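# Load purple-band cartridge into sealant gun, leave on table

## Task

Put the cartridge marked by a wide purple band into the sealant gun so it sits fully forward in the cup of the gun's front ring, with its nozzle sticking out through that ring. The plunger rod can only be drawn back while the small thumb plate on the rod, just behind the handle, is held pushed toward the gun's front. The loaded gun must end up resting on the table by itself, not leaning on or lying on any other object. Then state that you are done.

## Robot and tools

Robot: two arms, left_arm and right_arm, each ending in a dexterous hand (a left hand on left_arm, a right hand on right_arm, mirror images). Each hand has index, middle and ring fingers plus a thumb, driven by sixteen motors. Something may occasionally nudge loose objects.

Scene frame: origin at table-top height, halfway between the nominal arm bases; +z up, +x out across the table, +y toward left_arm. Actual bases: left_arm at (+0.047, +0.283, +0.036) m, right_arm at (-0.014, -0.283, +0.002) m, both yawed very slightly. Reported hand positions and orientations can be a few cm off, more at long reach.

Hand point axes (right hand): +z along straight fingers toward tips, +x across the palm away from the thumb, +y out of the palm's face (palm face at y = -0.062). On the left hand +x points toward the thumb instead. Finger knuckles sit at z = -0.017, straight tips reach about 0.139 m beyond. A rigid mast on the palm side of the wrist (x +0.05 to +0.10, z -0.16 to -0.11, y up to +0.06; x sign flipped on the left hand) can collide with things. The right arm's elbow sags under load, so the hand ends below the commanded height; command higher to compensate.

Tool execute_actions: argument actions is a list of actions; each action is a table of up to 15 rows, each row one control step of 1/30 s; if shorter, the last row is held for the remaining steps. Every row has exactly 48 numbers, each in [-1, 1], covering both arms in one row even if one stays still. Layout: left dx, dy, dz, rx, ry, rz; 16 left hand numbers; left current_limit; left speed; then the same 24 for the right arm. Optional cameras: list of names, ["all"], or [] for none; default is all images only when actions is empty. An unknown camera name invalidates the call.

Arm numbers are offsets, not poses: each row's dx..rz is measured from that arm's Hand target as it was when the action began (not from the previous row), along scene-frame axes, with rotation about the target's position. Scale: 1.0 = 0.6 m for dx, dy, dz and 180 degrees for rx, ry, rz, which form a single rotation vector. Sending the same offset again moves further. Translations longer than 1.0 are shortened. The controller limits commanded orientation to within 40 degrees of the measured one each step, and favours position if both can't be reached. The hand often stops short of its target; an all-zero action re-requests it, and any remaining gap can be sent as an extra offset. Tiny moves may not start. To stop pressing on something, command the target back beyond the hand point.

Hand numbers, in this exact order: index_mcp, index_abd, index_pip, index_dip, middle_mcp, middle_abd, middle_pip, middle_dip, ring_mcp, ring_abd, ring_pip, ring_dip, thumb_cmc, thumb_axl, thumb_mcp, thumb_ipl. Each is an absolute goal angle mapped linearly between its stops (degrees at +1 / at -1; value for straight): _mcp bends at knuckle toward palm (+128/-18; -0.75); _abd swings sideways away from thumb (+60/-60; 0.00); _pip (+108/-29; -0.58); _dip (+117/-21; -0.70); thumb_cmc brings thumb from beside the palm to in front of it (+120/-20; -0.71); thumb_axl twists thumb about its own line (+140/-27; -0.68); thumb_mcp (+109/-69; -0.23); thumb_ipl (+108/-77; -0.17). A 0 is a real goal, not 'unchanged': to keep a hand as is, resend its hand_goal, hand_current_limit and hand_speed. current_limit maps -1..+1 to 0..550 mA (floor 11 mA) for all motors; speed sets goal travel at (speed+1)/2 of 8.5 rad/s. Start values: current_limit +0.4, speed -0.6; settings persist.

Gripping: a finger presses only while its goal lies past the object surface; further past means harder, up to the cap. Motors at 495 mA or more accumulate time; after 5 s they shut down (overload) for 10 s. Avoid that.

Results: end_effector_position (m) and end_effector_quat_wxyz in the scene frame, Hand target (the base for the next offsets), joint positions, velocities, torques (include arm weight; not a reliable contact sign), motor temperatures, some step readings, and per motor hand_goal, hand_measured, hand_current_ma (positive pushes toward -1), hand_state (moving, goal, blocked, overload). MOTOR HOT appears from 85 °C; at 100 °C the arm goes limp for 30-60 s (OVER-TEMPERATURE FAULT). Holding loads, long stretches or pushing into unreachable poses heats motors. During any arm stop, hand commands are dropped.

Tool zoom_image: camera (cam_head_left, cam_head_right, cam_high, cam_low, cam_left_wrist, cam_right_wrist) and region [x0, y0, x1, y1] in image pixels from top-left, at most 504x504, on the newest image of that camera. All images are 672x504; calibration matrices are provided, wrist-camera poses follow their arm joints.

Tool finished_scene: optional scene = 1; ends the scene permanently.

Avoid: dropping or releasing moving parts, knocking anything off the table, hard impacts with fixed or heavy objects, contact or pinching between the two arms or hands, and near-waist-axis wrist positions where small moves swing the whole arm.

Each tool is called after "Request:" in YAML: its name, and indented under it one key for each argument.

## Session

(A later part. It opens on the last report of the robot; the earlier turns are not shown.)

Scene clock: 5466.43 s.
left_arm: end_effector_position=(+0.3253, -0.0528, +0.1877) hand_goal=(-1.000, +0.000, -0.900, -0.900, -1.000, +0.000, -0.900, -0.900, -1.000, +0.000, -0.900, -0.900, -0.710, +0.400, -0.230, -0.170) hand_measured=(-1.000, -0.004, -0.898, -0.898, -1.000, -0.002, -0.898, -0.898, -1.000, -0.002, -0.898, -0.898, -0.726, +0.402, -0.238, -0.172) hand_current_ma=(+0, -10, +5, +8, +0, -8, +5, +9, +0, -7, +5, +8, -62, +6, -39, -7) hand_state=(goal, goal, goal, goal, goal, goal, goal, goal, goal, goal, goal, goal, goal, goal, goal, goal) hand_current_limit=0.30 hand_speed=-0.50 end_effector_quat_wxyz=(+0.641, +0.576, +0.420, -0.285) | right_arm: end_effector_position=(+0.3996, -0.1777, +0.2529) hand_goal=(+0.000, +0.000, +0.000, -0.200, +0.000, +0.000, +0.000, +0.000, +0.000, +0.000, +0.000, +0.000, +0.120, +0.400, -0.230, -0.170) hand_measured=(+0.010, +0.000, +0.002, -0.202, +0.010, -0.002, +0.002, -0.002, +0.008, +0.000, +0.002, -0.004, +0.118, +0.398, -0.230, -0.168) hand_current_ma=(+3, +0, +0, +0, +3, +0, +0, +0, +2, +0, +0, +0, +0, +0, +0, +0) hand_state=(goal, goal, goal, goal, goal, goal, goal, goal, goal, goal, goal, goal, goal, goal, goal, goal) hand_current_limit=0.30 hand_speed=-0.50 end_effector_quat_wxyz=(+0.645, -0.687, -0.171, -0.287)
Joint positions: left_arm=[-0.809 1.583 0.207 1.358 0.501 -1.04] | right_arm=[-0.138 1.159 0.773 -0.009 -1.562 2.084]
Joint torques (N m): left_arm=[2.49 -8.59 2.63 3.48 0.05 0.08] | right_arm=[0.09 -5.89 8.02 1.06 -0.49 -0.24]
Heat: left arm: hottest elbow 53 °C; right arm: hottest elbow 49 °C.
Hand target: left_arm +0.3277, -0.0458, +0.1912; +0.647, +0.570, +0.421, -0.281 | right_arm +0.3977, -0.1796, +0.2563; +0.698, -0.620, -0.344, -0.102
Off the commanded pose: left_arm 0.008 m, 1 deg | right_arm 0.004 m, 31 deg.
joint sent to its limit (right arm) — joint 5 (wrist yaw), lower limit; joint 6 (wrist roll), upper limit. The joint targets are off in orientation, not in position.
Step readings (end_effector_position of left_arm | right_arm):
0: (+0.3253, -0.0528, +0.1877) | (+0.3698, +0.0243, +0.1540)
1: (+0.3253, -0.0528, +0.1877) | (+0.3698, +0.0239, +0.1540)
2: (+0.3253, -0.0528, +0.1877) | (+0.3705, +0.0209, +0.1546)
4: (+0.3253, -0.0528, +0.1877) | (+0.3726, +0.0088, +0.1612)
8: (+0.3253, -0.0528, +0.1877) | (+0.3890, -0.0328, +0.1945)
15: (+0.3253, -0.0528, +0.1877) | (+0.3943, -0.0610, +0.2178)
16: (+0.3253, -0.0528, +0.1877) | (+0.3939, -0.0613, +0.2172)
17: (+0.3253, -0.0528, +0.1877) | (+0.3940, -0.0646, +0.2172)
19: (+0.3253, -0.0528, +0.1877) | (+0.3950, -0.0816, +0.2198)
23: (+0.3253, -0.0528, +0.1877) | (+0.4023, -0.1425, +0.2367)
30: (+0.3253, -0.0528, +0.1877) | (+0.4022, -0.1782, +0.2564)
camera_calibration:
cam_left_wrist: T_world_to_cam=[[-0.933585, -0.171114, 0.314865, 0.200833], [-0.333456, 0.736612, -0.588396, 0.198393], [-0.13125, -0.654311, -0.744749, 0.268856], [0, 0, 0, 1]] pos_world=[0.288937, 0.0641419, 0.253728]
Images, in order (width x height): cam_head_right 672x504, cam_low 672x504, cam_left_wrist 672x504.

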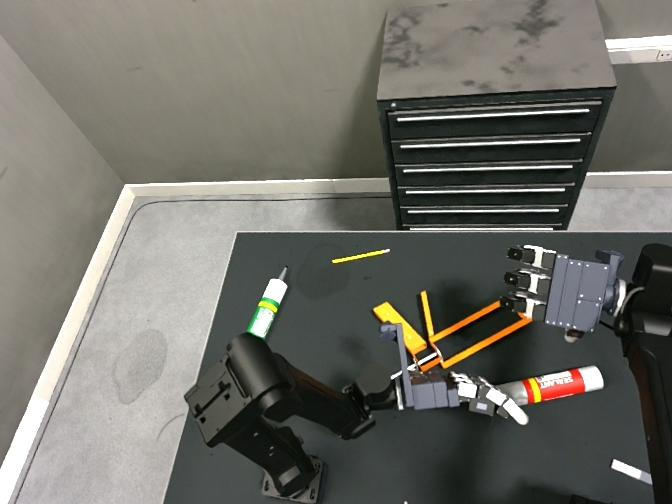

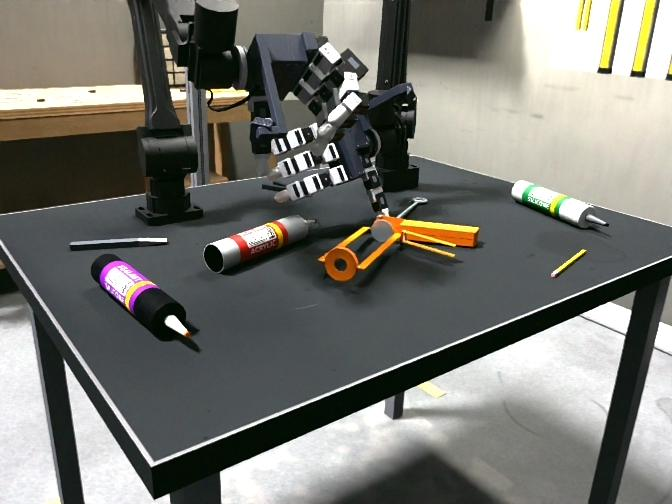

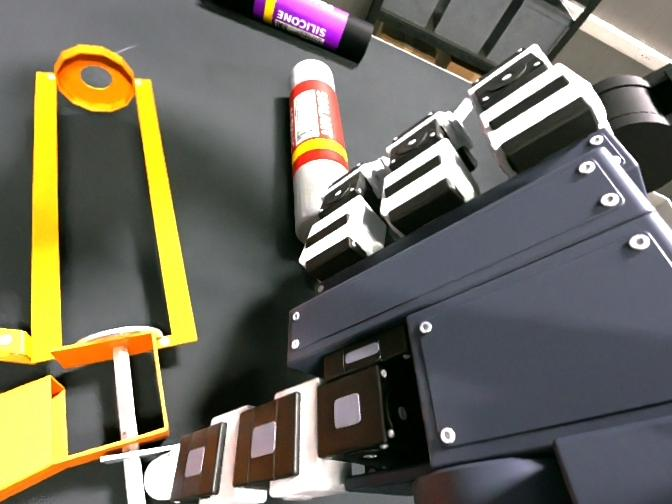

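Request:
execute_actions:
  actions:
    - [[-0.025,0.055,0.01,0,0,0,-1,0,-0.9,-0.9,-1,0,-0.9,-0.9,-1,0,-0.9,-0.9,-0.71,0.4,-0.23,-0.17,0.3,-0.5,0.0,-0.1,0.05,0,0,0,0.0,0,0,-0.2,0,0,0,0,0,0,0,0,0.12,0.4,-0.23,-0.17,0.3,-0.5]]
    - [[-0.03,0.05,0.17,0,0,0,-1,0,-0.9,-0.9,-1,0,-0.9,-0.9,-1,0,-0.9,-0.9,-0.71,0.4,-0.23,-0.17,0.3,-0.5,0.0,0,0,0,0,0,0.0,0,0,-0.2,0,0,0,0,0,0,0,0,0.12,0.4,-0.23,-0.17,0.3,-0.5]]
    - [[-0.1,0.25,0.1,0,0,0,-1,0,-0.9,-0.9,-1,0,-0.9,-0.9,-1,0,-0.9,-0.9,-0.71,0.4,-0.23,-0.17,0.3,-0.5,0.0,0,0,0,0,0,0.0,0,0,-0.2,0,0,0,0,0,0,0,0,0.12,0.4,-0.23,-0.17,0.3,-0.5]]
  cameras: ["cam_low", "cam_head_right", "cam_high", "cam_head_left"]

Request:
zoom_image:
  camera: "cam_head_left"
  region: [320, 250, 620, 475]

Scene clock: 5480.30 s.
left_arm: end_effector_position=(+0.2515, +0.1386, +0.3775) hand_goal=(-1.000, +0.000, -0.900, -0.900, -1.000, +0.000, -0.900, -0.900, -1.000, +0.000, -0.900, -0.900, -0.710, +0.400, -0.230, -0.170) hand_measured=(-1.000, -0.004, -0.900, -0.898, -1.000, -0.004, -0.900, -0.898, -1.000, -0.002, -0.900, -0.898, -0.720, +0.402, -0.236, -0.172) hand_current_ma=(+0, -10, +2, +8, +0, -8, +2, +9, +0, -7, +2, +8, -36, +6, -25, -11) hand_state=(goal, goal, goal, goal, goal, goal, goal, goal, goal, goal, goal, goal, goal, goal, goal, goal) hand_current_limit=0.30 hand_speed=-0.50 end_effector_quat_wxyz=(+0.756, +0.498, +0.337, -0.260) | right_arm: end_effector_position=(+0.3912, -0.2356, +0.2663) hand_goal=(+0.000, +0.000, +0.000, -0.200, +0.000, +0.000, +0.000, +0.000, +0.000, +0.000, +0.000, +0.000, +0.120, +0.400, -0.230, -0.170) hand_measured=(+0.008, +0.000, +0.002, -0.202, +0.008, -0.002, +0.002, -0.002, +0.006, +0.000, +0.002, -0.004, +0.118, +0.398, -0.230, -0.168) hand_current_ma=(+2, +0, +0, +0, +2, +0, +0, +0, +1, +0, +0, +0, +0, +0, +0, +0) hand_state=(goal, goal, goal, goal, goal, goal, goal, goal, goal, goal, goal, goal, goal, goal, goal, goal) hand_current_limit=0.30 hand_speed=-0.50 end_effector_quat_wxyz=(-0.628, +0.701, +0.104, +0.323)
Joint positions: left_arm=[-0.104 0.007 0.053 0.576 1.074 -1.49] | right_arm=[-0.291 1.092 0.773 -0.117 -1.562 2.084]
Joint torques (N m): left_arm=[2.78 2.73 10.15 1.36 -0.54 -0.01] | right_arm=[0.03 -5.13 10.88 1.03 -0.5 -0.27]
Heat: left arm: hottest elbow 51 °C; right arm: hottest elbow 47 °C.
Hand target: left_arm +0.2348, +0.1673, +0.3592; +0.647, +0.570, +0.421, -0.281 | right_arm +0.3976, -0.2396, +0.2863; -0.698, +0.620, +0.344, +0.102
Off the commanded pose: left_arm 0.038 m, 18 deg | right_arm 0.021 m, 39 deg.
joint sent to its limit (left arm) — joint 2 (shoulder), lower limit. The joint targets are off in position and orientation.
joint sent to its limit (right arm) — joint 5 (wrist yaw), lower limit. The joint targets are off in orientation, not in position.
Step readings (end_effector_position of left_arm | right_arm):
0: (+0.3253, -0.0528, +0.1877) | (+0.3996, -0.1777, +0.2529)
1: (+0.3249, -0.0525, +0.1874) | (+0.3995, -0.1779, +0.2528)
2: (+0.3242, -0.0512, +0.1871) | (+0.3993, -0.1804, +0.2528)
4: (+0.3201, -0.0436, +0.1863) | (+0.3977, -0.1899, +0.2545)
8: (+0.3106, -0.0265, +0.1871) | (+0.3961, -0.2220, +0.2640)
15: (+0.3098, -0.0209, +0.1941) | (+0.3930, -0.2362, +0.2679)
16: (+0.3097, -0.0208, +0.1948) | (+0.3927, -0.2361, +0.2677)
17: (+0.3092, -0.0200, +0.1970) | (+0.3925, -0.2360, +0.2675)
19: (+0.3065, -0.0139, +0.2155) | (+0.3923, -0.2360, +0.2673)
23: (+0.2950, +0.0032, +0.2823) | (+0.3920, -0.2359, +0.2670)
30: (+0.2861, +0.0160, +0.3026) | (+0.3916, -0.2357, +0.2666)
31: (+0.2859, +0.0169, +0.3002) | (+0.3915, -0.2357, +0.2666)
32: (+0.2849, +0.0198, +0.3018) | (+0.3915, -0.2357, +0.2666)
34: (+0.2819, +0.0381, +0.3179) | (+0.3915, -0.2357, +0.2665)
38: (+0.2674, +0.0836, +0.3671) | (+0.3913, -0.2356, +0.2664)
45: (+0.2488, +0.1236, +0.3922) | (+0.3912, -0.2356, +0.2663)
Images, in order (width x height): cam_head_left 672x504, cam_head_right 672x504, cam_high 672x504, cam_low 672x504.

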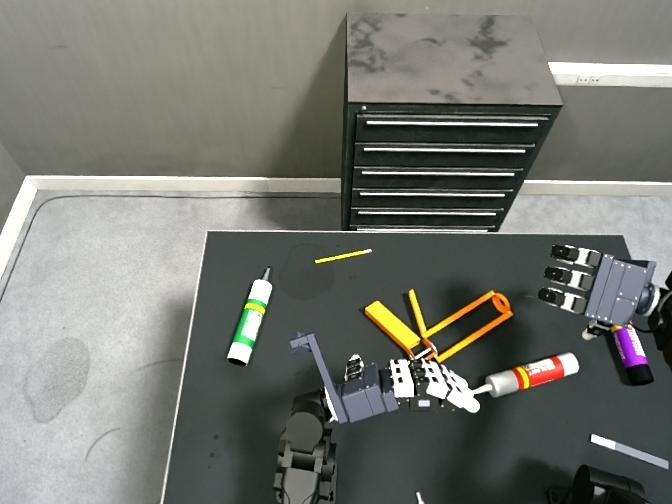

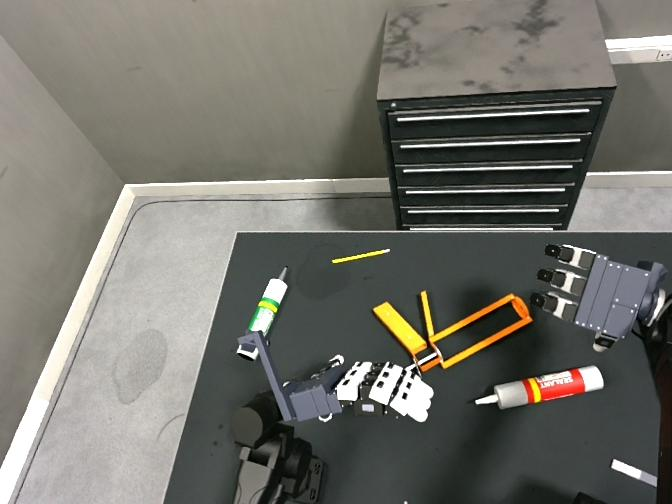

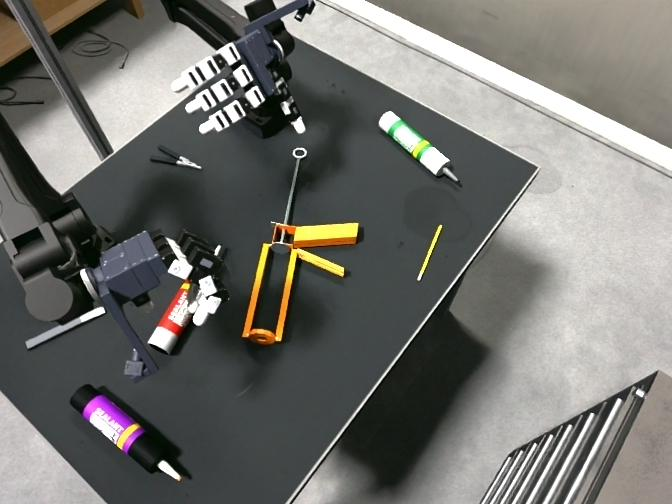

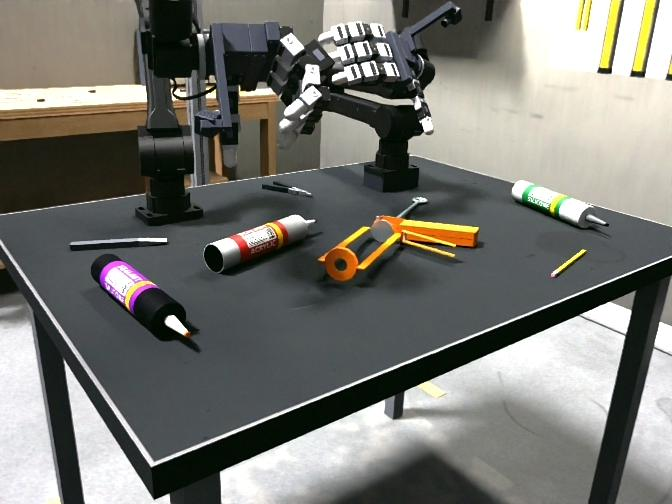

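Scaled by 1.680 from the camera's 672x504 image, which has a finer 960x720 frame.

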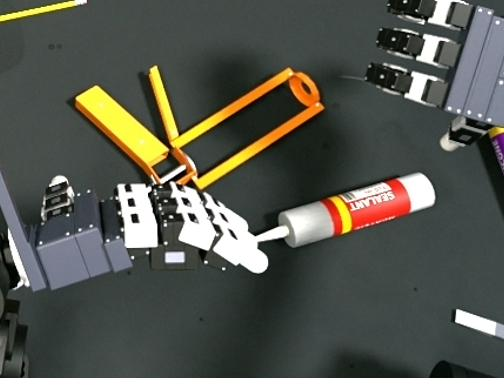

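Request:
zoom_image:
  camera: "cam_head_right"
  region: [360, 270, 560, 420]

Request:
zoom_image:
  camera: "cam_high"
  region: [200, 130, 400, 360]

Request:
zoom_image:
  camera: "cam_head_left"
  region: [350, 270, 550, 420]

Request:
zoom_image:
  camera: "cam_low"
  region: [300, 180, 500, 300]

Scaled by 2.520 from the camera's 672x504 image, which has a finer 960x720 frame.

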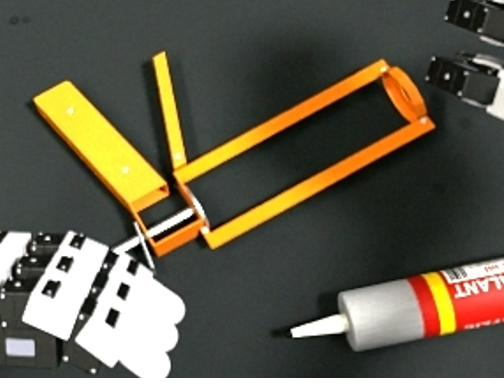

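Scaled by 2.191 from the camera's 672x504 image, which has a finer 960x720 frame.

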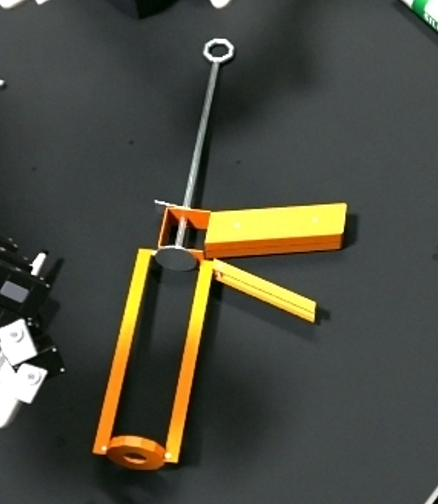

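Scaled by 2.520 from the camera's 672x504 image, which has a finer 960x720 frame.

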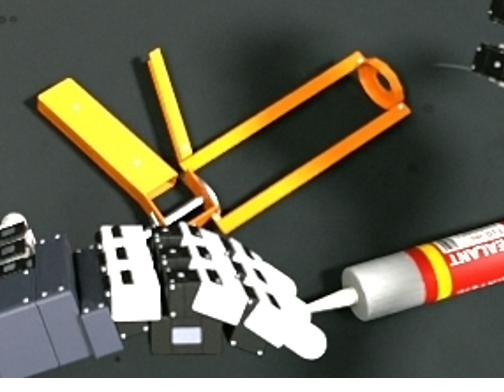

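Scaled by 2.520 from the camera's 672x504 image, which has a finer 960x720 frame.

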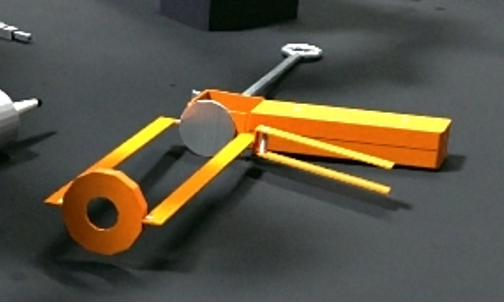

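Request:
execute_actions:
  actions:
    - [[0.0,0.1,-0.03,0,0,0,-1,0,-0.9,-0.9,-1,0,-0.9,-0.9,-1,0,-0.9,-0.9,-0.71,0.4,-0.23,-0.17,0.1,-0.5,0.05,-0.05,-0.02,-0.053,-0.045,-0.1,0.0,0,0,-0.2,0,0,0,0,0,0,0,0,0.12,0.4,-0.23,-0.17,0.1,-0.5],[0.0,0.15,-0.06,0,0,0,-1,0,-0.9,-0.9,-1,0,-0.9,-0.9,-1,0,-0.9,-0.9,-0.71,0.4,-0.23,-0.17,0.1,-0.5,0.147,-0.151,-0.055,-0.16,-0.135,-0.301,0.0,0,0,-0.2,0,0,0,0,0,0,0,0,0.12,0.4,-0.23,-0.17,0.1,-0.5]]

Scene clock: 5681.00 s.
left_arm: end_effector_position=(+0.2824, +0.2309, +0.3287) hand_goal=(-1.000, +0.000, -0.900, -0.900, -1.000, +0.000, -0.900, -0.900, -1.000, +0.000, -0.900, -0.900, -0.710, +0.400, -0.230, -0.170) hand_measured=(-1.000, -0.004, -0.900, -0.898, -1.000, -0.004, -0.900, -0.898, -1.000, -0.002, -0.900, -0.898, -0.720, +0.402, -0.236, -0.172) hand_current_ma=(+0, -10, +2, +8, +0, -8, +2, +9, +0, -7, +2, +8, -33, +6, -24, -11) hand_state=(goal, goal, goal, goal, goal, goal, goal, goal, goal, goal, goal, goal, goal, goal, goal, goal) hand_current_limit=0.10 hand_speed=-0.50 end_effector_quat_wxyz=(+0.693, +0.487, +0.509, -0.152) | right_arm: end_effector_position=(+0.4689, -0.3252, +0.2321) hand_goal=(+0.000, +0.000, +0.000, -0.200, +0.000, +0.000, +0.000, +0.000, +0.000, +0.000, +0.000, +0.000, +0.120, +0.400, -0.230, -0.170) hand_measured=(+0.002, +0.000, +0.002, -0.202, +0.002, -0.002, +0.002, -0.002, +0.002, -0.002, +0.002, -0.004, +0.118, +0.398, -0.230, -0.168) hand_current_ma=(+0, +0, +0, +0, +0, +0, +0, +0, +0, +0, +0, +0, +0, +0, +0, +0) hand_state=(goal, goal, goal, goal, goal, goal, goal, goal, goal, goal, goal, goal, goal, goal, goal, goal) hand_current_limit=0.10 hand_speed=-0.50 end_effector_quat_wxyz=(-0.345, +0.805, +0.143, +0.461)
Joint positions: left_arm=[0.633 0.008 0.053 0.664 1.561 -1.732] | right_arm=[-0.264 1.152 0.849 -0.376 -1.004 1.44]
Joint torques (N m): left_arm=[2.2 3.19 9.47 1.72 -0.65 -0.02] | right_arm=[0.56 -5.36 11.71 1.4 -0.3 -0.55]
Motor temperatures (°C): left_arm=[27 30 57 27 30 28] | right_arm=[27 32 54 29 30 28]
Heat: left arm: hottest elbow 57 °C; right arm: hottest elbow 54 °C.
Hand target: left_arm +0.2348, +0.2573, +0.3232; +0.647, +0.570, +0.421, -0.281 | right_arm +0.4859, -0.3302, +0.2532; -0.323, +0.819, +0.175, +0.440
Off the commanded pose: left_arm 0.055 m, 21 deg | right_arm 0.028 m, 5 deg.
joint sent to its limit (left arm) — joint 2 (shoulder), lower limit; joint 5 (wrist yaw), upper limit. The joint targets are off in position and orientation.
Step readings (end_effector_position of left_arm | right_arm):
0: (+0.2515, +0.1386, +0.3774) | (+0.3912, -0.2356, +0.2663)
1: (+0.2514, +0.1384, +0.3770) | (+0.3912, -0.2356, +0.2663)
2: (+0.2507, +0.1374, +0.3742) | (+0.3927, -0.2373, +0.2661)
4: (+0.2563, +0.1457, +0.3668) | (+0.4132, -0.2575, +0.2628)
8: (+0.2759, +0.1825, +0.3517) | (+0.4451, -0.3152, +0.2600)
15: (+0.2811, +0.2177, +0.3327) | (+0.4591, -0.3302, +0.2258)

Request:
execute_actions:
  actions:
    - [[0.015,0.02,-0.02,0.08,0.03,0.012,-1,0,-0.9,-0.9,-1,0,-0.9,-0.9,-1,0,-0.9,-0.9,-0.71,0.4,-0.23,-0.17,0.1,-0.5,-0.018,-0.06,-0.033,-0.129,0.023,0.036,0.0,0,0,-0.2,0,0,0,0,0,0,0,0,0.12,0.4,-0.23,-0.17,0.1,-0.5],[0.036,0.04,-0.04,0.155,0.061,0.025,-1,0,-0.9,-0.9,-1,0,-0.9,-0.9,-1,0,-0.9,-0.9,-0.71,0.4,-0.23,-0.17,0.1,-0.5,-0.036,-0.123,-0.065,-0.258,0.046,0.0715,0.0,0,0,-0.2,0,0,0,0,0,0,0,0,0.12,0.4,-0.23,-0.17,0.1,-0.5]]
    - [[0.036,0.04,-0.04,0.155,0.061,0.025,-1,0,-0.9,-0.9,-1,0,-0.9,-0.9,-1,0,-0.9,-0.9,-0.71,0.4,-0.23,-0.17,0.1,-0.5,-0.014,0.002,-0.014,-0.1265,0.048,0.182,0.0,0,0,-0.2,0,0,0,0,0,0,0,0,0.12,0.4,-0.23,-0.17,0.1,-0.5]]
    - [[0.036,0.04,-0.04,0.155,0.061,0.025,-1,0,-0.9,-0.9,-1,0,-0.9,-0.9,-1,0,-0.9,-0.9,-0.71,0.4,-0.23,-0.17,0.1,-0.5,-0.014,0.002,-0.014,-0.1265,0.048,0.182,0.0,0,0,-0.2,0,0,0,0,0,0,0,0,0.12,0.4,-0.23,-0.17,0.1,-0.5]]

Scene clock: 5719.87 s.
left_arm: end_effector_position=(+0.2826, +0.2331, +0.3295) hand_goal=(-1.000, +0.000, -0.900, -0.900, -1.000, +0.000, -0.900, -0.900, -1.000, +0.000, -0.900, -0.900, -0.710, +0.400, -0.230, -0.170) hand_measured=(-1.000, -0.004, -0.900, -0.898, -1.000, -0.004, -0.900, -0.898, -1.000, -0.002, -0.900, -0.898, -0.720, +0.402, -0.236, -0.172) hand_current_ma=(+0, -10, +2, +8, +0, -8, +2, +9, +0, -7, +2, +8, -33, +6, -24, -11) hand_state=(goal, goal, goal, goal, goal, goal, goal, goal, goal, goal, goal, goal, goal, goal, goal, goal) hand_current_limit=0.10 hand_speed=-0.50 end_effector_quat_wxyz=(+0.694, +0.485, +0.511, -0.146) | right_arm: end_effector_position=(+0.4281, -0.3941, +0.1798) hand_goal=(+0.000, +0.000, +0.000, -0.200, +0.000, +0.000, +0.000, +0.000, +0.000, +0.000, +0.000, +0.000, +0.120, +0.400, -0.230, -0.170) hand_measured=(-0.006, +0.000, +0.000, -0.202, -0.006, -0.002, +0.000, -0.002, -0.006, -0.002, +0.000, -0.004, +0.120, +0.398, -0.230, -0.168) hand_current_ma=(-1, +0, +0, +0, -1, +0, +0, +0, -1, +0, +0, +0, +0, +0, +0, +0) hand_state=(goal, goal, goal, goal, goal, goal, goal, goal, goal, goal, goal, goal, goal, goal, goal, goal) hand_current_limit=0.10 hand_speed=-0.50 end_effector_quat_wxyz=(+0.099, +0.508, +0.848, -0.114)
Joint positions: left_arm=[0.643 0.008 0.053 0.669 1.56 -1.733] | right_arm=[-0.195 1.278 1.028 -1.2 0.279 -0.731]
Joint torques (N m): left_arm=[0.26 4.84 10 1.03 -0.75 0.09] | right_arm=[-0.56 -5.66 11.22 1.21 0.15 -0.18]
Motor temperatures (°C): left_arm=[27 30 56 27 30 28] | right_arm=[27 32 61 29 29 29]
Heat: left arm: hottest elbow 56 °C; right arm: hottest elbow 61 °C.
Hand target: left_arm +0.2824, +0.2311, +0.3288; +0.693, +0.487, +0.510, -0.151 (last step not sent: back at the drive's target) | right_arm +0.4475, -0.4015, +0.1976; +0.118, +0.505, +0.849, -0.104
Off the commanded pose: left_arm 0.039 m, 30 deg | right_arm 0.027 m, 2 deg.
Step readings (end_effector_position of left_arm | right_arm):
0: (+0.2824, +0.2309, +0.3287) | (+0.4690, -0.3252, +0.2322)
1: (+0.2824, +0.2310, +0.3287) | (+0.4689, -0.3262, +0.2316)
2: (+0.2825, +0.2321, +0.3292) | (+0.4681, -0.3323, +0.2285) HELD (not all sent) left_arm
4: (+0.2826, +0.2330, +0.3294) | (+0.4627, -0.3503, +0.2172) HELD (not all sent) left_arm
8: (+0.2826, +0.2331, +0.3295) | (+0.4393, -0.3898, +0.1910) HELD (not all sent) left_arm
15: (+0.2826, +0.2331, +0.3295) | (+0.4379, -0.4048, +0.1886) HELD (not all sent) left_arm
16: (+0.2826, +0.2331, +0.3295) | (+0.4402, -0.4044, +0.1905) HELD (not all sent) left_arm
17: (+0.2826, +0.2331, +0.3295) | (+0.4412, -0.4055, +0.1920) HELD (not all sent) left_arm
19: (+0.2826, +0.2331, +0.3295) | (+0.4395, -0.4076, +0.1932) HELD (not all sent) left_arm
23: (+0.2826, +0.2331, +0.3295) | (+0.4303, -0.4097, +0.1866) HELD (not all sent) left_arm
30: (+0.2826, +0.2331, +0.3295) | (+0.4340, -0.4013, +0.1829) HELD (not all sent) left_arm
31: (+0.2826, +0.2331, +0.3295) | (+0.4355, -0.4009, +0.1845) HELD (not all sent) left_arm
32: (+0.2826, +0.2331, +0.3295) | (+0.4352, -0.4053, +0.1863) HELD (not all sent) left_arm
34: (+0.2826, +0.2331, +0.3295) | (+0.4323, -0.4135, +0.1887) HELD (not all sent) left_arm
38: (+0.2826, +0.2331, +0.3295) | (+0.4273, -0.4180, +0.1867) HELD (not all sent) left_arm
45: (+0.2826, +0.2331, +0.3295) | (+0.4275, -0.4036, +0.1818) HELD (not all sent) left_arm
HELD (not all sent) left_arm: steps 2 to 45.
pose unreachable (left arm): on one or more control steps of this call, first in action 0 (counted from 0), this arm could not follow its commanded pose, so it was not sent that pose on those steps. It may still have moved: this result reports where it is.
cause: moving toward the commanded pose would bring two parts of the arm too close to each other (joints 2 (shoulder) and 3 (elbow) lie between them).

Request:
execute_actions:
  actions:
    - [[0.12,0.06,0.0,0.0,0.0,0.0,-1,0,-0.9,-0.9,-1,0,-0.9,-0.9,-1,0,-0.9,-0.9,-0.71,0.4,-0.23,-0.17,0.1,-0.5,-0.048,-0.064,-0.031,-0.081,0.1,0.153,-1,0,0.445,0.029,-1,0,0.445,0.029,-1,0,0.445,0.029,0.571,-0.68,0,-0.06,0.3,-0.5]]
    - [[0.08,0.08,-0.1,0.0,0.0,0.0,-1,0,-0.9,-0.9,-1,0,-0.9,-0.9,-1,0,-0.9,-0.9,-0.71,0.4,-0.23,-0.17,0.1,-0.5,-0.048,-0.064,-0.031,-0.081,0.1,0.153,-1,0,0.445,0.029,-1,0,0.445,0.029,-1,0,0.445,0.029,0.571,-0.68,0,-0.06,0.3,-0.5]]
  cameras: ["cam_high", "cam_low", "cam_right_wrist"]

Scene clock: 5740.13 s.
left_arm: end_effector_position=(+0.3902, +0.3122, +0.2533) hand_goal=(-1.000, +0.000, -0.900, -0.900, -1.000, +0.000, -0.900, -0.900, -1.000, +0.000, -0.900, -0.900, -0.710, +0.400, -0.230, -0.170) hand_measured=(-1.000, -0.004, -0.900, -0.898, -1.000, -0.004, -0.900, -0.898, -1.000, -0.002, -0.900, -0.898, -0.716, +0.402, -0.234, -0.172) hand_current_ma=(+0, -10, +2, +8, +0, -8, +2, +9, +0, -7, +2, +8, -23, +6, -18, -10) hand_state=(goal, goal, goal, goal, goal, goal, goal, goal, goal, goal, goal, goal, goal, goal, goal, goal) hand_current_limit=0.10 hand_speed=-0.50 end_effector_quat_wxyz=(+0.689, +0.468, +0.531, -0.159) | right_arm: end_effector_position=(+0.3892, -0.4749, +0.1526) hand_goal=(-1.000, +0.000, +0.444, +0.028, -1.000, +0.000, +0.444, +0.028, -1.000, +0.000, +0.444, +0.028, +0.570, -0.680, +0.000, -0.060) hand_measured=(-0.990, +0.000, +0.440, +0.024, -0.988, -0.002, +0.440, +0.026, -0.990, +0.000, +0.440, +0.024, +0.570, -0.678, +0.000, -0.062) hand_current_ma=(+3, +0, +0, +0, +4, +0, +0, +0, +3, +0, +0, +0, +0, +0, +0, +0) hand_state=(goal, goal, goal, goal, goal, goal, goal, goal, goal, goal, goal, goal, goal, goal, goal, goal) hand_current_limit=0.30 hand_speed=-0.50 end_effector_quat_wxyz=(-0.004, -0.029, +0.923, -0.383)
Joint positions: left_arm=[0.66 1.037 0.175 0.809 1.562 -1.022] | right_arm=[-0.298 1.377 1.081 -0.948 0.728 -2.085]
Joint torques (N m): left_arm=[0.38 -1.85 10.25 2.11 0.11 0.26] | right_arm=[-0.56 -9.17 7.77 1.35 0.63 -0.27]
Motor temperatures (°C): left_arm=[27 30 57 27 30 28] | right_arm=[27 32 62 29 29 28]
Heat: left arm: hottest elbow 57 °C; right arm: hottest elbow 62 °C.
Hand target: left_arm +0.4024, +0.3151, +0.2688; +0.693, +0.487, +0.510, -0.151 | right_arm +0.3899, -0.4783, +0.1604; +0.013, -0.031, +0.924, -0.382
Off the commanded pose: left_arm 0.020 m, 3 deg | right_arm 0.009 m, 2 deg.
joint sent to its limit (left arm) — joint 5 (wrist yaw), upper limit. The joint targets still meet the commanded pose.
Step readings (end_effector_position of left_arm | right_arm):
0: (+0.2826, +0.2331, +0.3295) | (+0.4281, -0.3941, +0.1797)
1: (+0.2827, +0.2332, +0.3295) | (+0.4280, -0.3946, +0.1799)
2: (+0.2839, +0.2343, +0.3291) | (+0.4266, -0.3990, +0.1797)
4: (+0.2918, +0.2420, +0.3237) | (+0.4214, -0.4142, +0.1792)
8: (+0.3160, +0.2663, +0.2983) | (+0.4111, -0.4400, +0.1731)
15: (+0.3357, +0.2734, +0.2856) | (+0.4023, -0.4401, +0.1640)
16: (+0.3372, +0.2729, +0.2883) | (+0.4021, -0.4399, +0.1641)
17: (+0.3397, +0.2746, +0.2897) | (+0.3987, -0.4446, +0.1632)
19: (+0.3481, +0.2826, +0.2824) | (+0.3903, -0.4598, +0.1623)
23: (+0.3675, +0.3011, +0.2425) | (+0.3849, -0.4775, +0.1581)
30: (+0.3863, +0.3102, +0.2407) | (+0.3938, -0.4770, +0.1564)
camera_calibration:
cam_right_wrist: T_world_to_cam=[[0.735555, 0.502914, -0.453913, 0.0499365], [0.380113, 0.248242, 0.891005, -0.229606], [0.560779, -0.827921, -0.00856872, -0.491441], [0, 0, 0, 1]] pos_world=[0.326135, -0.37499, 0.223036]
Images, in order (width x height): cam_high 672x504, cam_low 672x504, cam_right_wrist 672x504.

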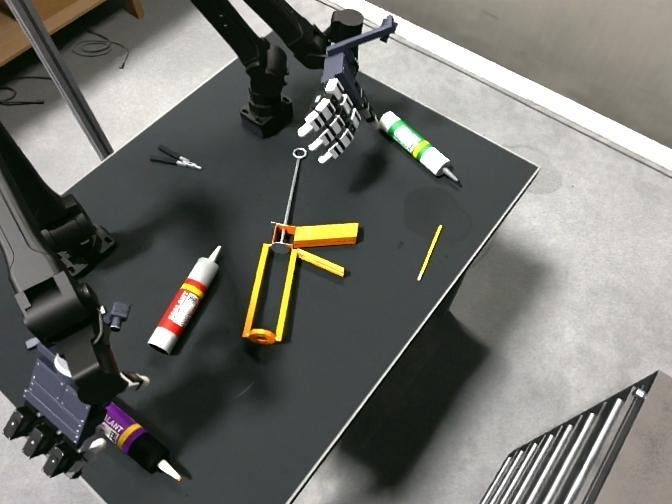

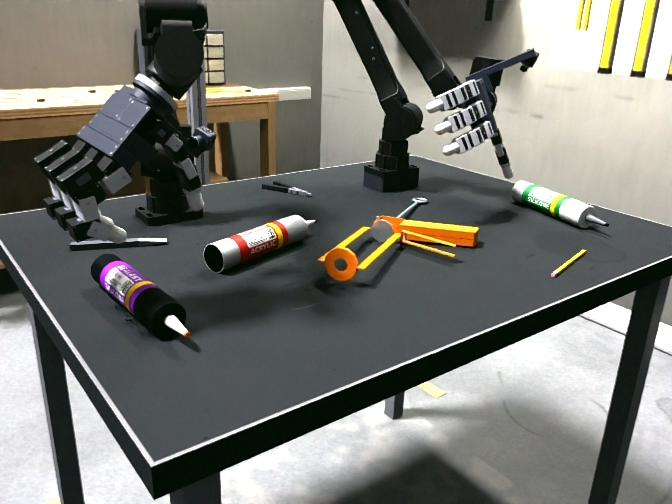

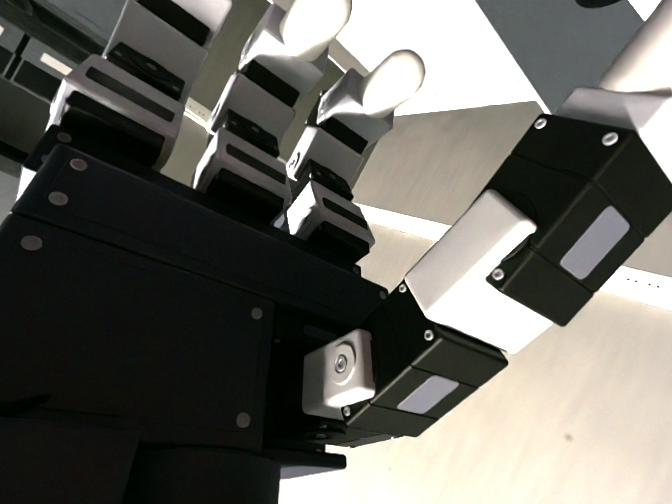

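Request:
execute_actions:
  actions: []
  cameras: ["cam_head_left", "cam_head_right"]

Request:
zoom_image:
  camera: "cam_head_right"
  region: [522, 240, 672, 440]

Request:
zoom_image:
  camera: "cam_head_left"
  region: [522, 240, 672, 440]

Scene clock: 5744.77 s.
left_arm: end_effector_position=(+0.3902, +0.3122, +0.2533) hand_goal=(-1.000, +0.000, -0.900, -0.900, -1.000, +0.000, -0.900, -0.900, -1.000, +0.000, -0.900, -0.900, -0.710, +0.400, -0.230, -0.170) hand_measured=(-1.000, -0.004, -0.900, -0.898, -1.000, -0.004, -0.900, -0.898, -1.000, -0.002, -0.900, -0.898, -0.716, +0.402, -0.234, -0.172) hand_current_ma=(+0, -10, +2, +8, +0, -8, +2, +9, +0, -7, +2, +8, -23, +6, -18, -10) hand_state=(goal, goal, goal, goal, goal, goal, goal, goal, goal, goal, goal, goal, goal, goal, goal, goal) hand_current_limit=0.10 hand_speed=-0.50 end_effector_quat_wxyz=(+0.689, +0.468, +0.531, -0.159) | right_arm: end_effector_position=(+0.3892, -0.4749, +0.1526) hand_goal=(-1.000, +0.000, +0.444, +0.028, -1.000, +0.000, +0.444, +0.028, -1.000, +0.000, +0.444, +0.028, +0.570, -0.680, +0.000, -0.060) hand_measured=(-0.990, +0.000, +0.440, +0.024, -0.988, -0.002, +0.440, +0.026, -0.990, +0.000, +0.440, +0.024, +0.570, -0.678, +0.000, -0.062) hand_current_ma=(+3, +0, +0, +0, +4, +0, +0, +0, +3, +0, +0, +0, +0, +0, +0, +0) hand_state=(goal, goal, goal, goal, goal, goal, goal, goal, goal, goal, goal, goal, goal, goal, goal, goal) hand_current_limit=0.30 hand_speed=-0.50 end_effector_quat_wxyz=(-0.004, -0.029, +0.923, -0.383)
Joint positions: left_arm=[0.66 1.037 0.175 0.809 1.562 -1.022] | right_arm=[-0.298 1.377 1.081 -0.948 0.728 -2.085]
Joint velocities: within noise
Joint torques (N m): left_arm=[-0.26 -1.55 10.24 2.33 0.1 0.25] | right_arm=[-0.5 -9.17 7.77 1.33 0.63 -0.27]
Motor temperatures (°C): left_arm=[27 30 57 27 30 28] | right_arm=[27 32 60 29 29 28]
Heat: left arm: hottest elbow 57 °C; right arm: hottest elbow 60 °C.
Hand target: left_arm +0.4024, +0.3151, +0.2688; +0.693, +0.487, +0.510, -0.151 | right_arm +0.3899, -0.4783, +0.1604; +0.012, -0.031, +0.924, -0.382
Off the commanded pose: left_arm 0.020 m, 3 deg | right_arm 0.009 m, 2 deg.
Images, in order (width x height): cam_head_left 672x504, cam_head_right 672x504.

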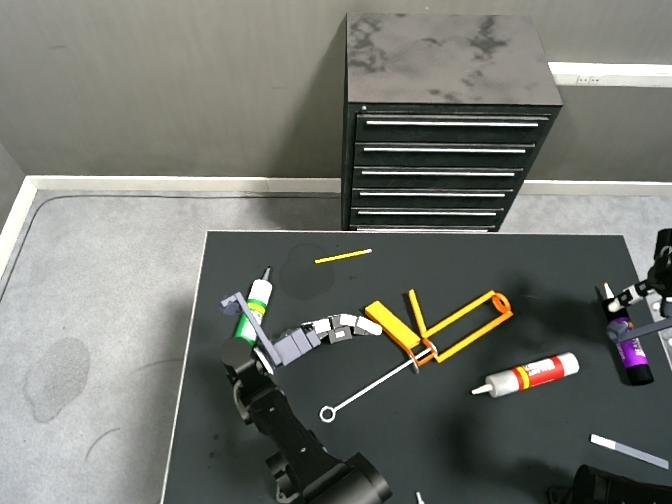

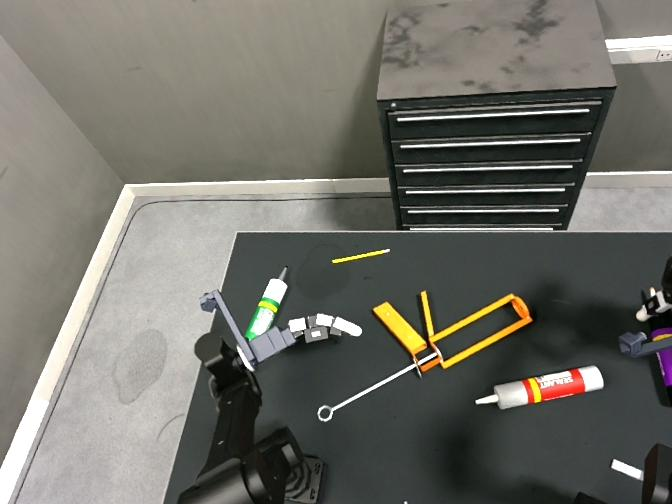

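Scaled by 2.520 from the camera's 672x504 image, which has a finer 960x720 frame.

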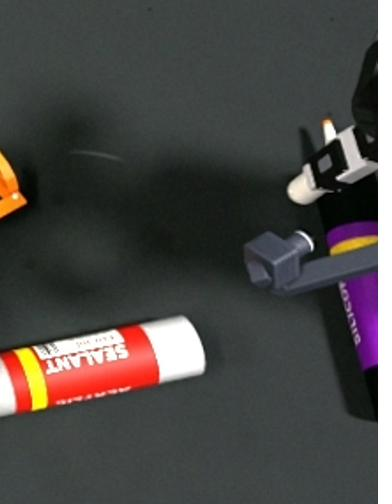

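Scaled by 2.520 from the camera's 672x504 image, which has a finer 960x720 frame.

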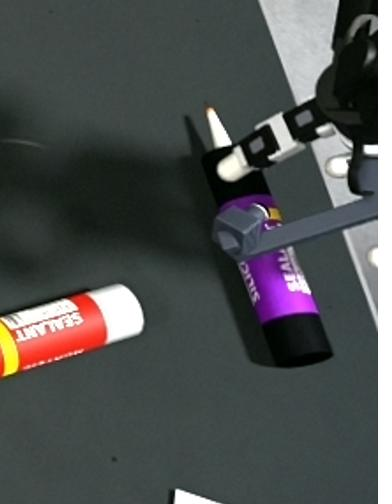

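Request:
execute_actions:
  actions:
    - [[0,0,0,0.0,0.0,0.0,-1,0,-0.9,-0.9,-1,0,-0.9,-0.9,-1,0,-0.9,-0.9,-0.71,0.4,-0.23,-0.17,0.1,-0.5,-0.01,-0.03,-0.09,0,0,0,-1,0,0.445,0.029,-1,0,0.445,0.029,-1,0,0.445,0.029,0.571,-0.68,0,-0.06,0.3,-0.5]]
  cameras: ["cam_high", "cam_low", "cam_head_left"]

Request:
zoom_image:
  camera: "cam_low"
  region: [20, 150, 270, 370]

Request:
zoom_image:
  camera: "cam_high"
  region: [0, 330, 220, 504]

Request:
zoom_image:
  camera: "cam_head_left"
  region: [522, 240, 672, 440]

Scene clock: 5780.47 s.
left_arm: end_effector_position=(+0.3906, +0.3125, +0.2520) hand_goal=(-1.000, +0.000, -0.900, -0.900, -1.000, +0.000, -0.900, -0.900, -1.000, +0.000, -0.900, -0.900, -0.710, +0.400, -0.230, -0.170) hand_measured=(-1.000, -0.004, -0.900, -0.898, -1.000, -0.004, -0.900, -0.898, -1.000, -0.002, -0.900, -0.898, -0.716, +0.402, -0.234, -0.172) hand_current_ma=(+0, -10, +2, +8, +0, -8, +2, +9, +0, -7, +2, +8, -23, +6, -18, -10) hand_state=(goal, goal, goal, goal, goal, goal, goal, goal, goal, goal, goal, goal, goal, goal, goal, goal) hand_current_limit=0.10 hand_speed=-0.50 end_effector_quat_wxyz=(+0.689, +0.468, +0.531, -0.159) | right_arm: end_effector_position=(+0.3801, -0.4928, +0.1067) hand_goal=(-1.000, +0.000, +0.444, +0.028, -1.000, +0.000, +0.444, +0.028, -1.000, +0.000, +0.444, +0.028, +0.570, -0.680, +0.000, -0.060) hand_measured=(-0.990, +0.000, +0.442, +0.024, -0.988, -0.002, +0.442, +0.026, -0.990, +0.000, +0.440, +0.024, +0.570, -0.678, +0.000, -0.062) hand_current_ma=(+3, +0, +0, +0, +4, +0, +0, +0, +3, +0, +0, +0, +0, +0, +0, +0) hand_state=(goal, goal, goal, goal, goal, goal, goal, goal, goal, goal, goal, goal, goal, goal, goal, goal) hand_current_limit=0.30 hand_speed=-0.50 end_effector_quat_wxyz=(-0.002, -0.004, +0.924, -0.383)
Joint positions: left_arm=[0.66 1.044 0.175 0.809 1.562 -1.015] | right_arm=[-0.346 1.408 0.98 -0.793 0.72 -2.086]
Joint torques (N m): left_arm=[-0.32 -1.49 10.7 2.3 0.12 0.24] | right_arm=[0.03 -7.06 7.88 1.39 0.68 -0.26]
Motor temperatures (°C): left_arm=[27 29 59 27 30 28] | right_arm=[27 33 52 29 29 28]
Heat: left arm: hottest elbow 59 °C; right arm: hottest elbow 52 °C.
Hand target: left_arm +0.4024, +0.3151, +0.2689; +0.693, +0.487, +0.510, -0.151 | right_arm +0.3840, -0.4963, +0.1064; +0.013, -0.031, +0.924, -0.382
Off the commanded pose: left_arm 0.021 m, 3 deg | right_arm 0.005 m, 4 deg.
joint sent to its limit (left arm) — joint 5 (wrist yaw), upper limit. The joint targets still meet the commanded pose.
joint sent to its limit (right arm) — joint 6 (wrist roll), lower limit. The joint targets are off in orientation, not in position.
Step readings (end_effector_position of left_arm | right_arm):
0: (+0.3902, +0.3122, +0.2533) | (+0.3892, -0.4749, +0.1526)
1: (+0.3902, +0.3122, +0.2533) | (+0.3892, -0.4750, +0.1522)
2: (+0.3902, +0.3122, +0.2533) | (+0.3899, -0.4761, +0.1503)
4: (+0.3903, +0.3123, +0.2530) | (+0.3911, -0.4794, +0.1424)
8: (+0.3906, +0.3125, +0.2520) | (+0.3801, -0.4861, +0.1191)
15: (+0.3906, +0.3125, +0.2520) | (+0.3788, -0.4923, +0.1063)
Images, in order (width x height): cam_head_left 672x504, cam_high 672x504, cam_low 672x504.

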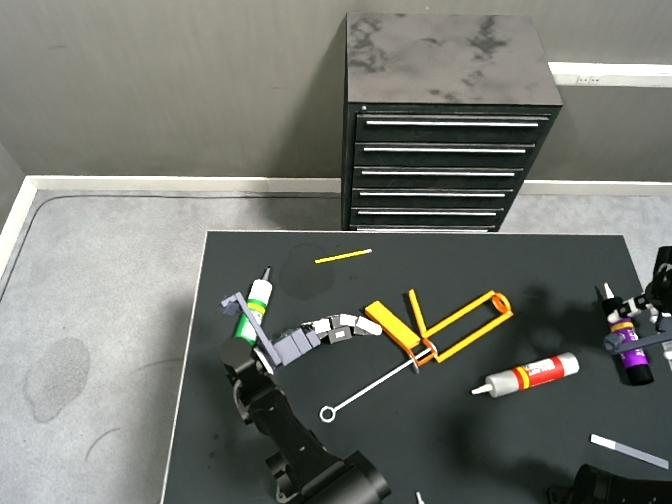

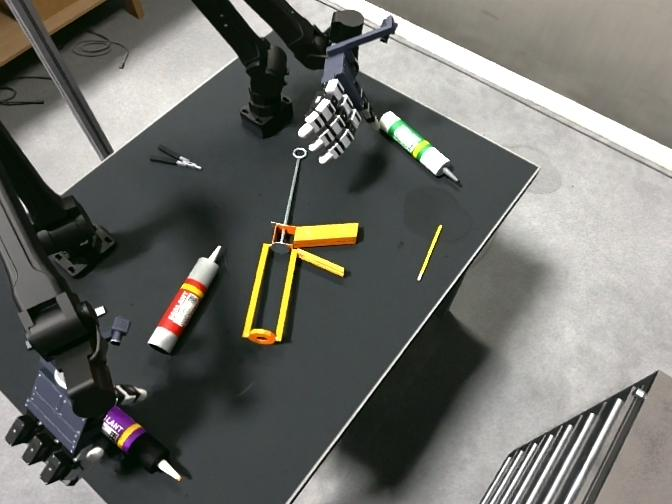

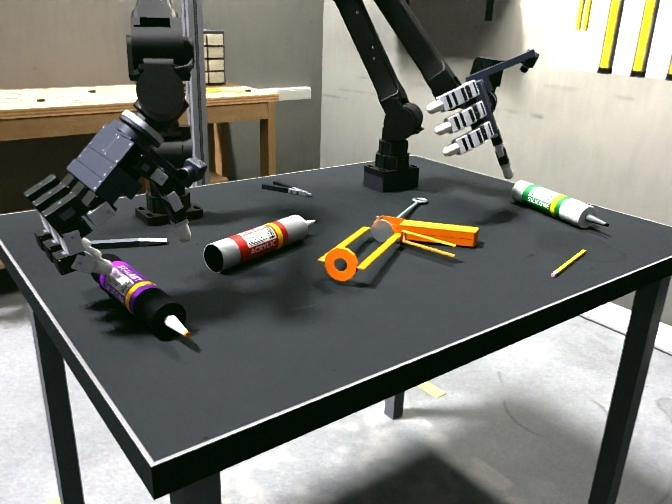

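Scaled by 2.016 from the camera's 672x504 image, which has a finer 960x720 frame.

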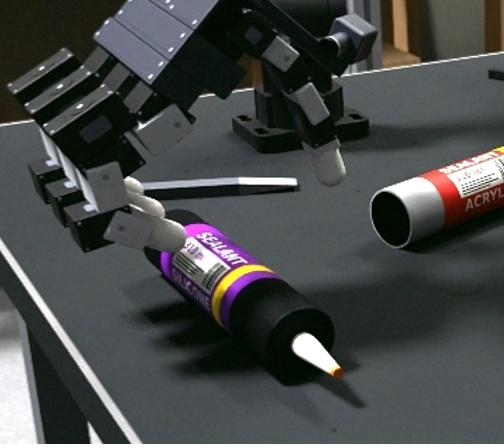

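Scaled by 2.291 from the camera's 672x504 image, which has a finer 960x720 frame.

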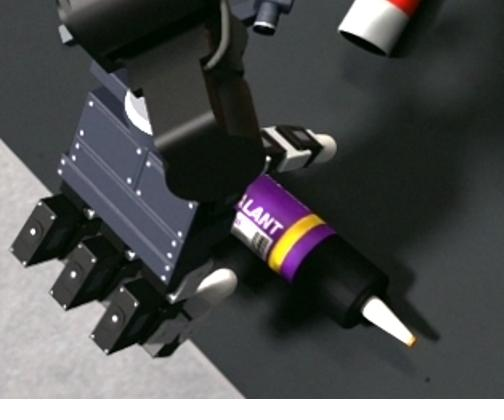

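Scaled by 2.520 from the camera's 672x504 image, which has a finer 960x720 frame.

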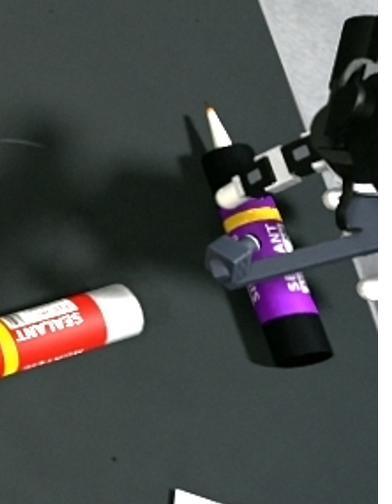

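Request:
execute_actions:
  actions:
    - [[0,0,0,0.0,0.0,0.0,-1,0,-0.9,-0.9,-1,0,-0.9,-0.9,-1,0,-0.9,-0.9,-0.71,0.4,-0.23,-0.17,0.1,-0.5,0.0,0,-0.05,0,0,0,-1,0,0.445,0.029,-1,0,0.445,0.029,-1,0,0.445,0.029,0.571,-0.68,0,-0.06,0.3,-0.5]]
    - [[0,0,0,0.0,0.0,0.0,-1,0,-0.9,-0.9,-1,0,-0.9,-0.9,-1,0,-0.9,-0.9,-0.71,0.4,-0.23,-0.17,0.1,-0.5,0.0,0,-0.055,0,0,0,-1,0,0.445,0.029,-1,0,0.445,0.029,-1,0,0.445,0.029,0.571,-0.68,0,-0.06,0.3,-0.5]]
  cameras: ["cam_high", "cam_low"]

Request:
zoom_image:
  camera: "cam_low"
  region: [20, 150, 270, 370]

Request:
zoom_image:
  camera: "cam_high"
  region: [0, 330, 220, 504]

Scene clock: 5804.50 s.
left_arm: end_effector_position=(+0.3906, +0.3125, +0.2520) hand_goal=(-1.000, +0.000, -0.900, -0.900, -1.000, +0.000, -0.900, -0.900, -1.000, +0.000, -0.900, -0.900, -0.710, +0.400, -0.230, -0.170) hand_measured=(-1.000, -0.004, -0.900, -0.898, -1.000, -0.004, -0.900, -0.898, -1.000, -0.002, -0.900, -0.898, -0.716, +0.402, -0.234, -0.172) hand_current_ma=(+0, -10, +2, +8, +0, -8, +2, +9, +0, -7, +2, +8, -23, +6, -18, -10) hand_state=(goal, goal, goal, goal, goal, goal, goal, goal, goal, goal, goal, goal, goal, goal, goal, goal) hand_current_limit=0.10 hand_speed=-0.50 end_effector_quat_wxyz=(+0.689, +0.468, +0.531, -0.159) | right_arm: end_effector_position=(+0.3805, -0.4929, +0.0442) hand_goal=(-1.000, +0.000, +0.444, +0.028, -1.000, +0.000, +0.444, +0.028, -1.000, +0.000, +0.444, +0.028, +0.570, -0.680, +0.000, -0.060) hand_measured=(-0.990, +0.000, +0.442, +0.024, -0.988, -0.002, +0.442, +0.026, -0.990, +0.000, +0.440, +0.024, +0.570, -0.678, +0.000, -0.062) hand_current_ma=(+3, +0, +0, +0, +4, +0, +0, +0, +3, +0, +0, +0, +0, +0, +0, +0) hand_state=(goal, goal, goal, goal, goal, goal, goal, goal, goal, goal, goal, goal, goal, goal, goal, goal) hand_current_limit=0.30 hand_speed=-0.50 end_effector_quat_wxyz=(-0.002, -0.004, +0.924, -0.383)
Joint positions: left_arm=[0.66 1.044 0.175 0.809 1.562 -1.015] | right_arm=[-0.346 1.498 0.889 -0.611 0.719 -2.086]
Joint torques (N m): left_arm=[0.03 -1.85 10.63 2.18 0.11 0.23] | right_arm=[-0.03 -7.88 7.15 1.4 0.71 -0.26]
Motor temperatures (°C): left_arm=[27 29 61 27 29 28] | right_arm=[27 32 50 29 29 28]
Heat: left arm: hottest elbow 61 °C; right arm: hottest elbow 50 °C.
Hand target: left_arm +0.4024, +0.3151, +0.2688; +0.693, +0.487, +0.510, -0.151 | right_arm +0.3840, -0.4963, +0.0435; +0.013, -0.031, +0.924, -0.382
Off the commanded pose: left_arm 0.021 m, 3 deg | right_arm 0.005 m, 4 deg.
joint sent to its limit (left arm) — joint 5 (wrist yaw), upper limit. The joint targets still meet the commanded pose.
joint sent to its limit (right arm) — joint 6 (wrist roll), lower limit. The joint targets are off in orientation, not in position.
Step readings (end_effector_position of left_arm | right_arm):
0: (+0.3906, +0.3125, +0.2520) | (+0.3801, -0.4928, +0.1067)
1: (+0.3906, +0.3125, +0.2520) | (+0.3802, -0.4929, +0.1067)
2: (+0.3906, +0.3125, +0.2520) | (+0.3810, -0.4932, +0.1059)
4: (+0.3906, +0.3125, +0.2520) | (+0.3833, -0.4941, +0.1029)
8: (+0.3906, +0.3125, +0.2520) | (+0.3817, -0.4935, +0.0881)
15: (+0.3906, +0.3125, +0.2520) | (+0.3800, -0.4927, +0.0772)
16: (+0.3906, +0.3125, +0.2520) | (+0.3806, -0.4929, +0.0773)
17: (+0.3906, +0.3125, +0.2520) | (+0.3819, -0.4934, +0.0768)
19: (+0.3906, +0.3125, +0.2520) | (+0.3845, -0.4944, +0.0731)
23: (+0.3906, +0.3125, +0.2520) | (+0.3823, -0.4936, +0.0561)
30: (+0.3906, +0.3125, +0.2520) | (+0.3797, -0.4926, +0.0439)
Images, in order (width x height): cam_high 672x504, cam_low 672x504.

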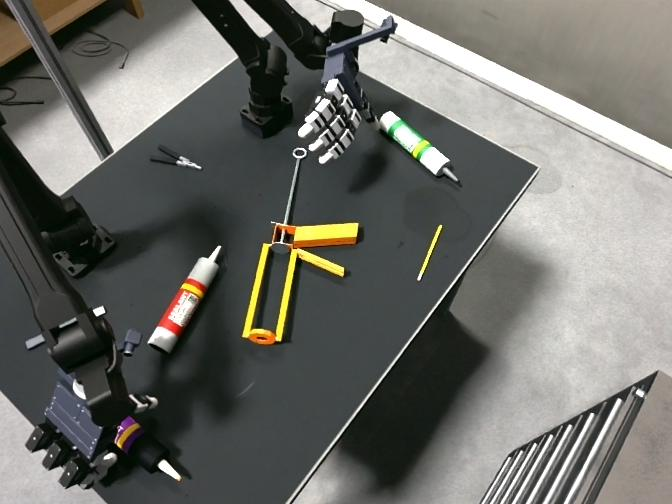

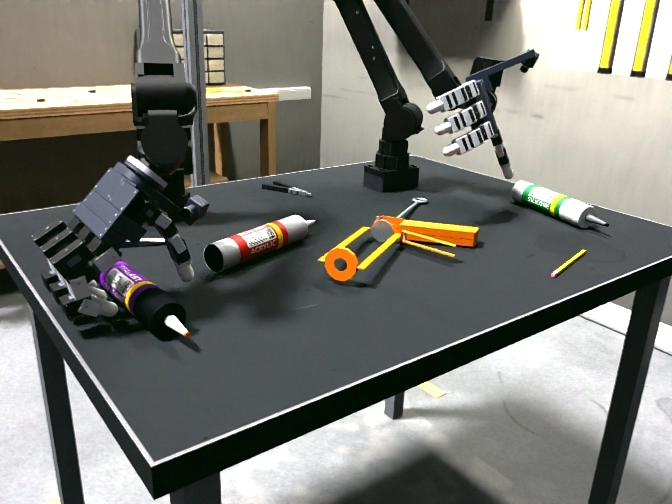

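Scaled by 2.016 from the camera's 672x504 image, which has a finer 960x720 frame.

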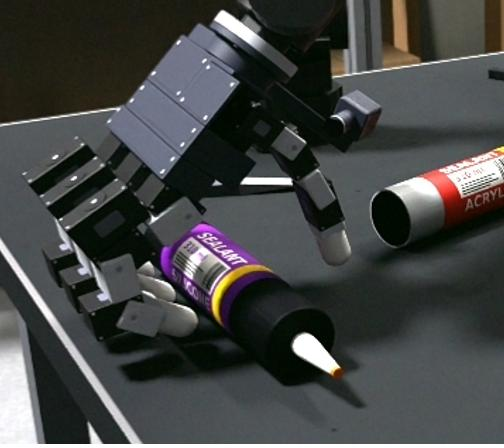

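Scaled by 2.291 from the camera's 672x504 image, which has a finer 960x720 frame.

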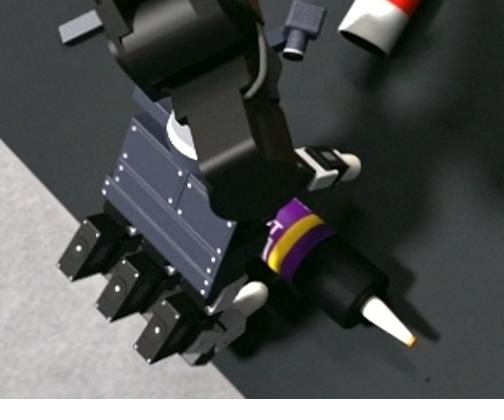

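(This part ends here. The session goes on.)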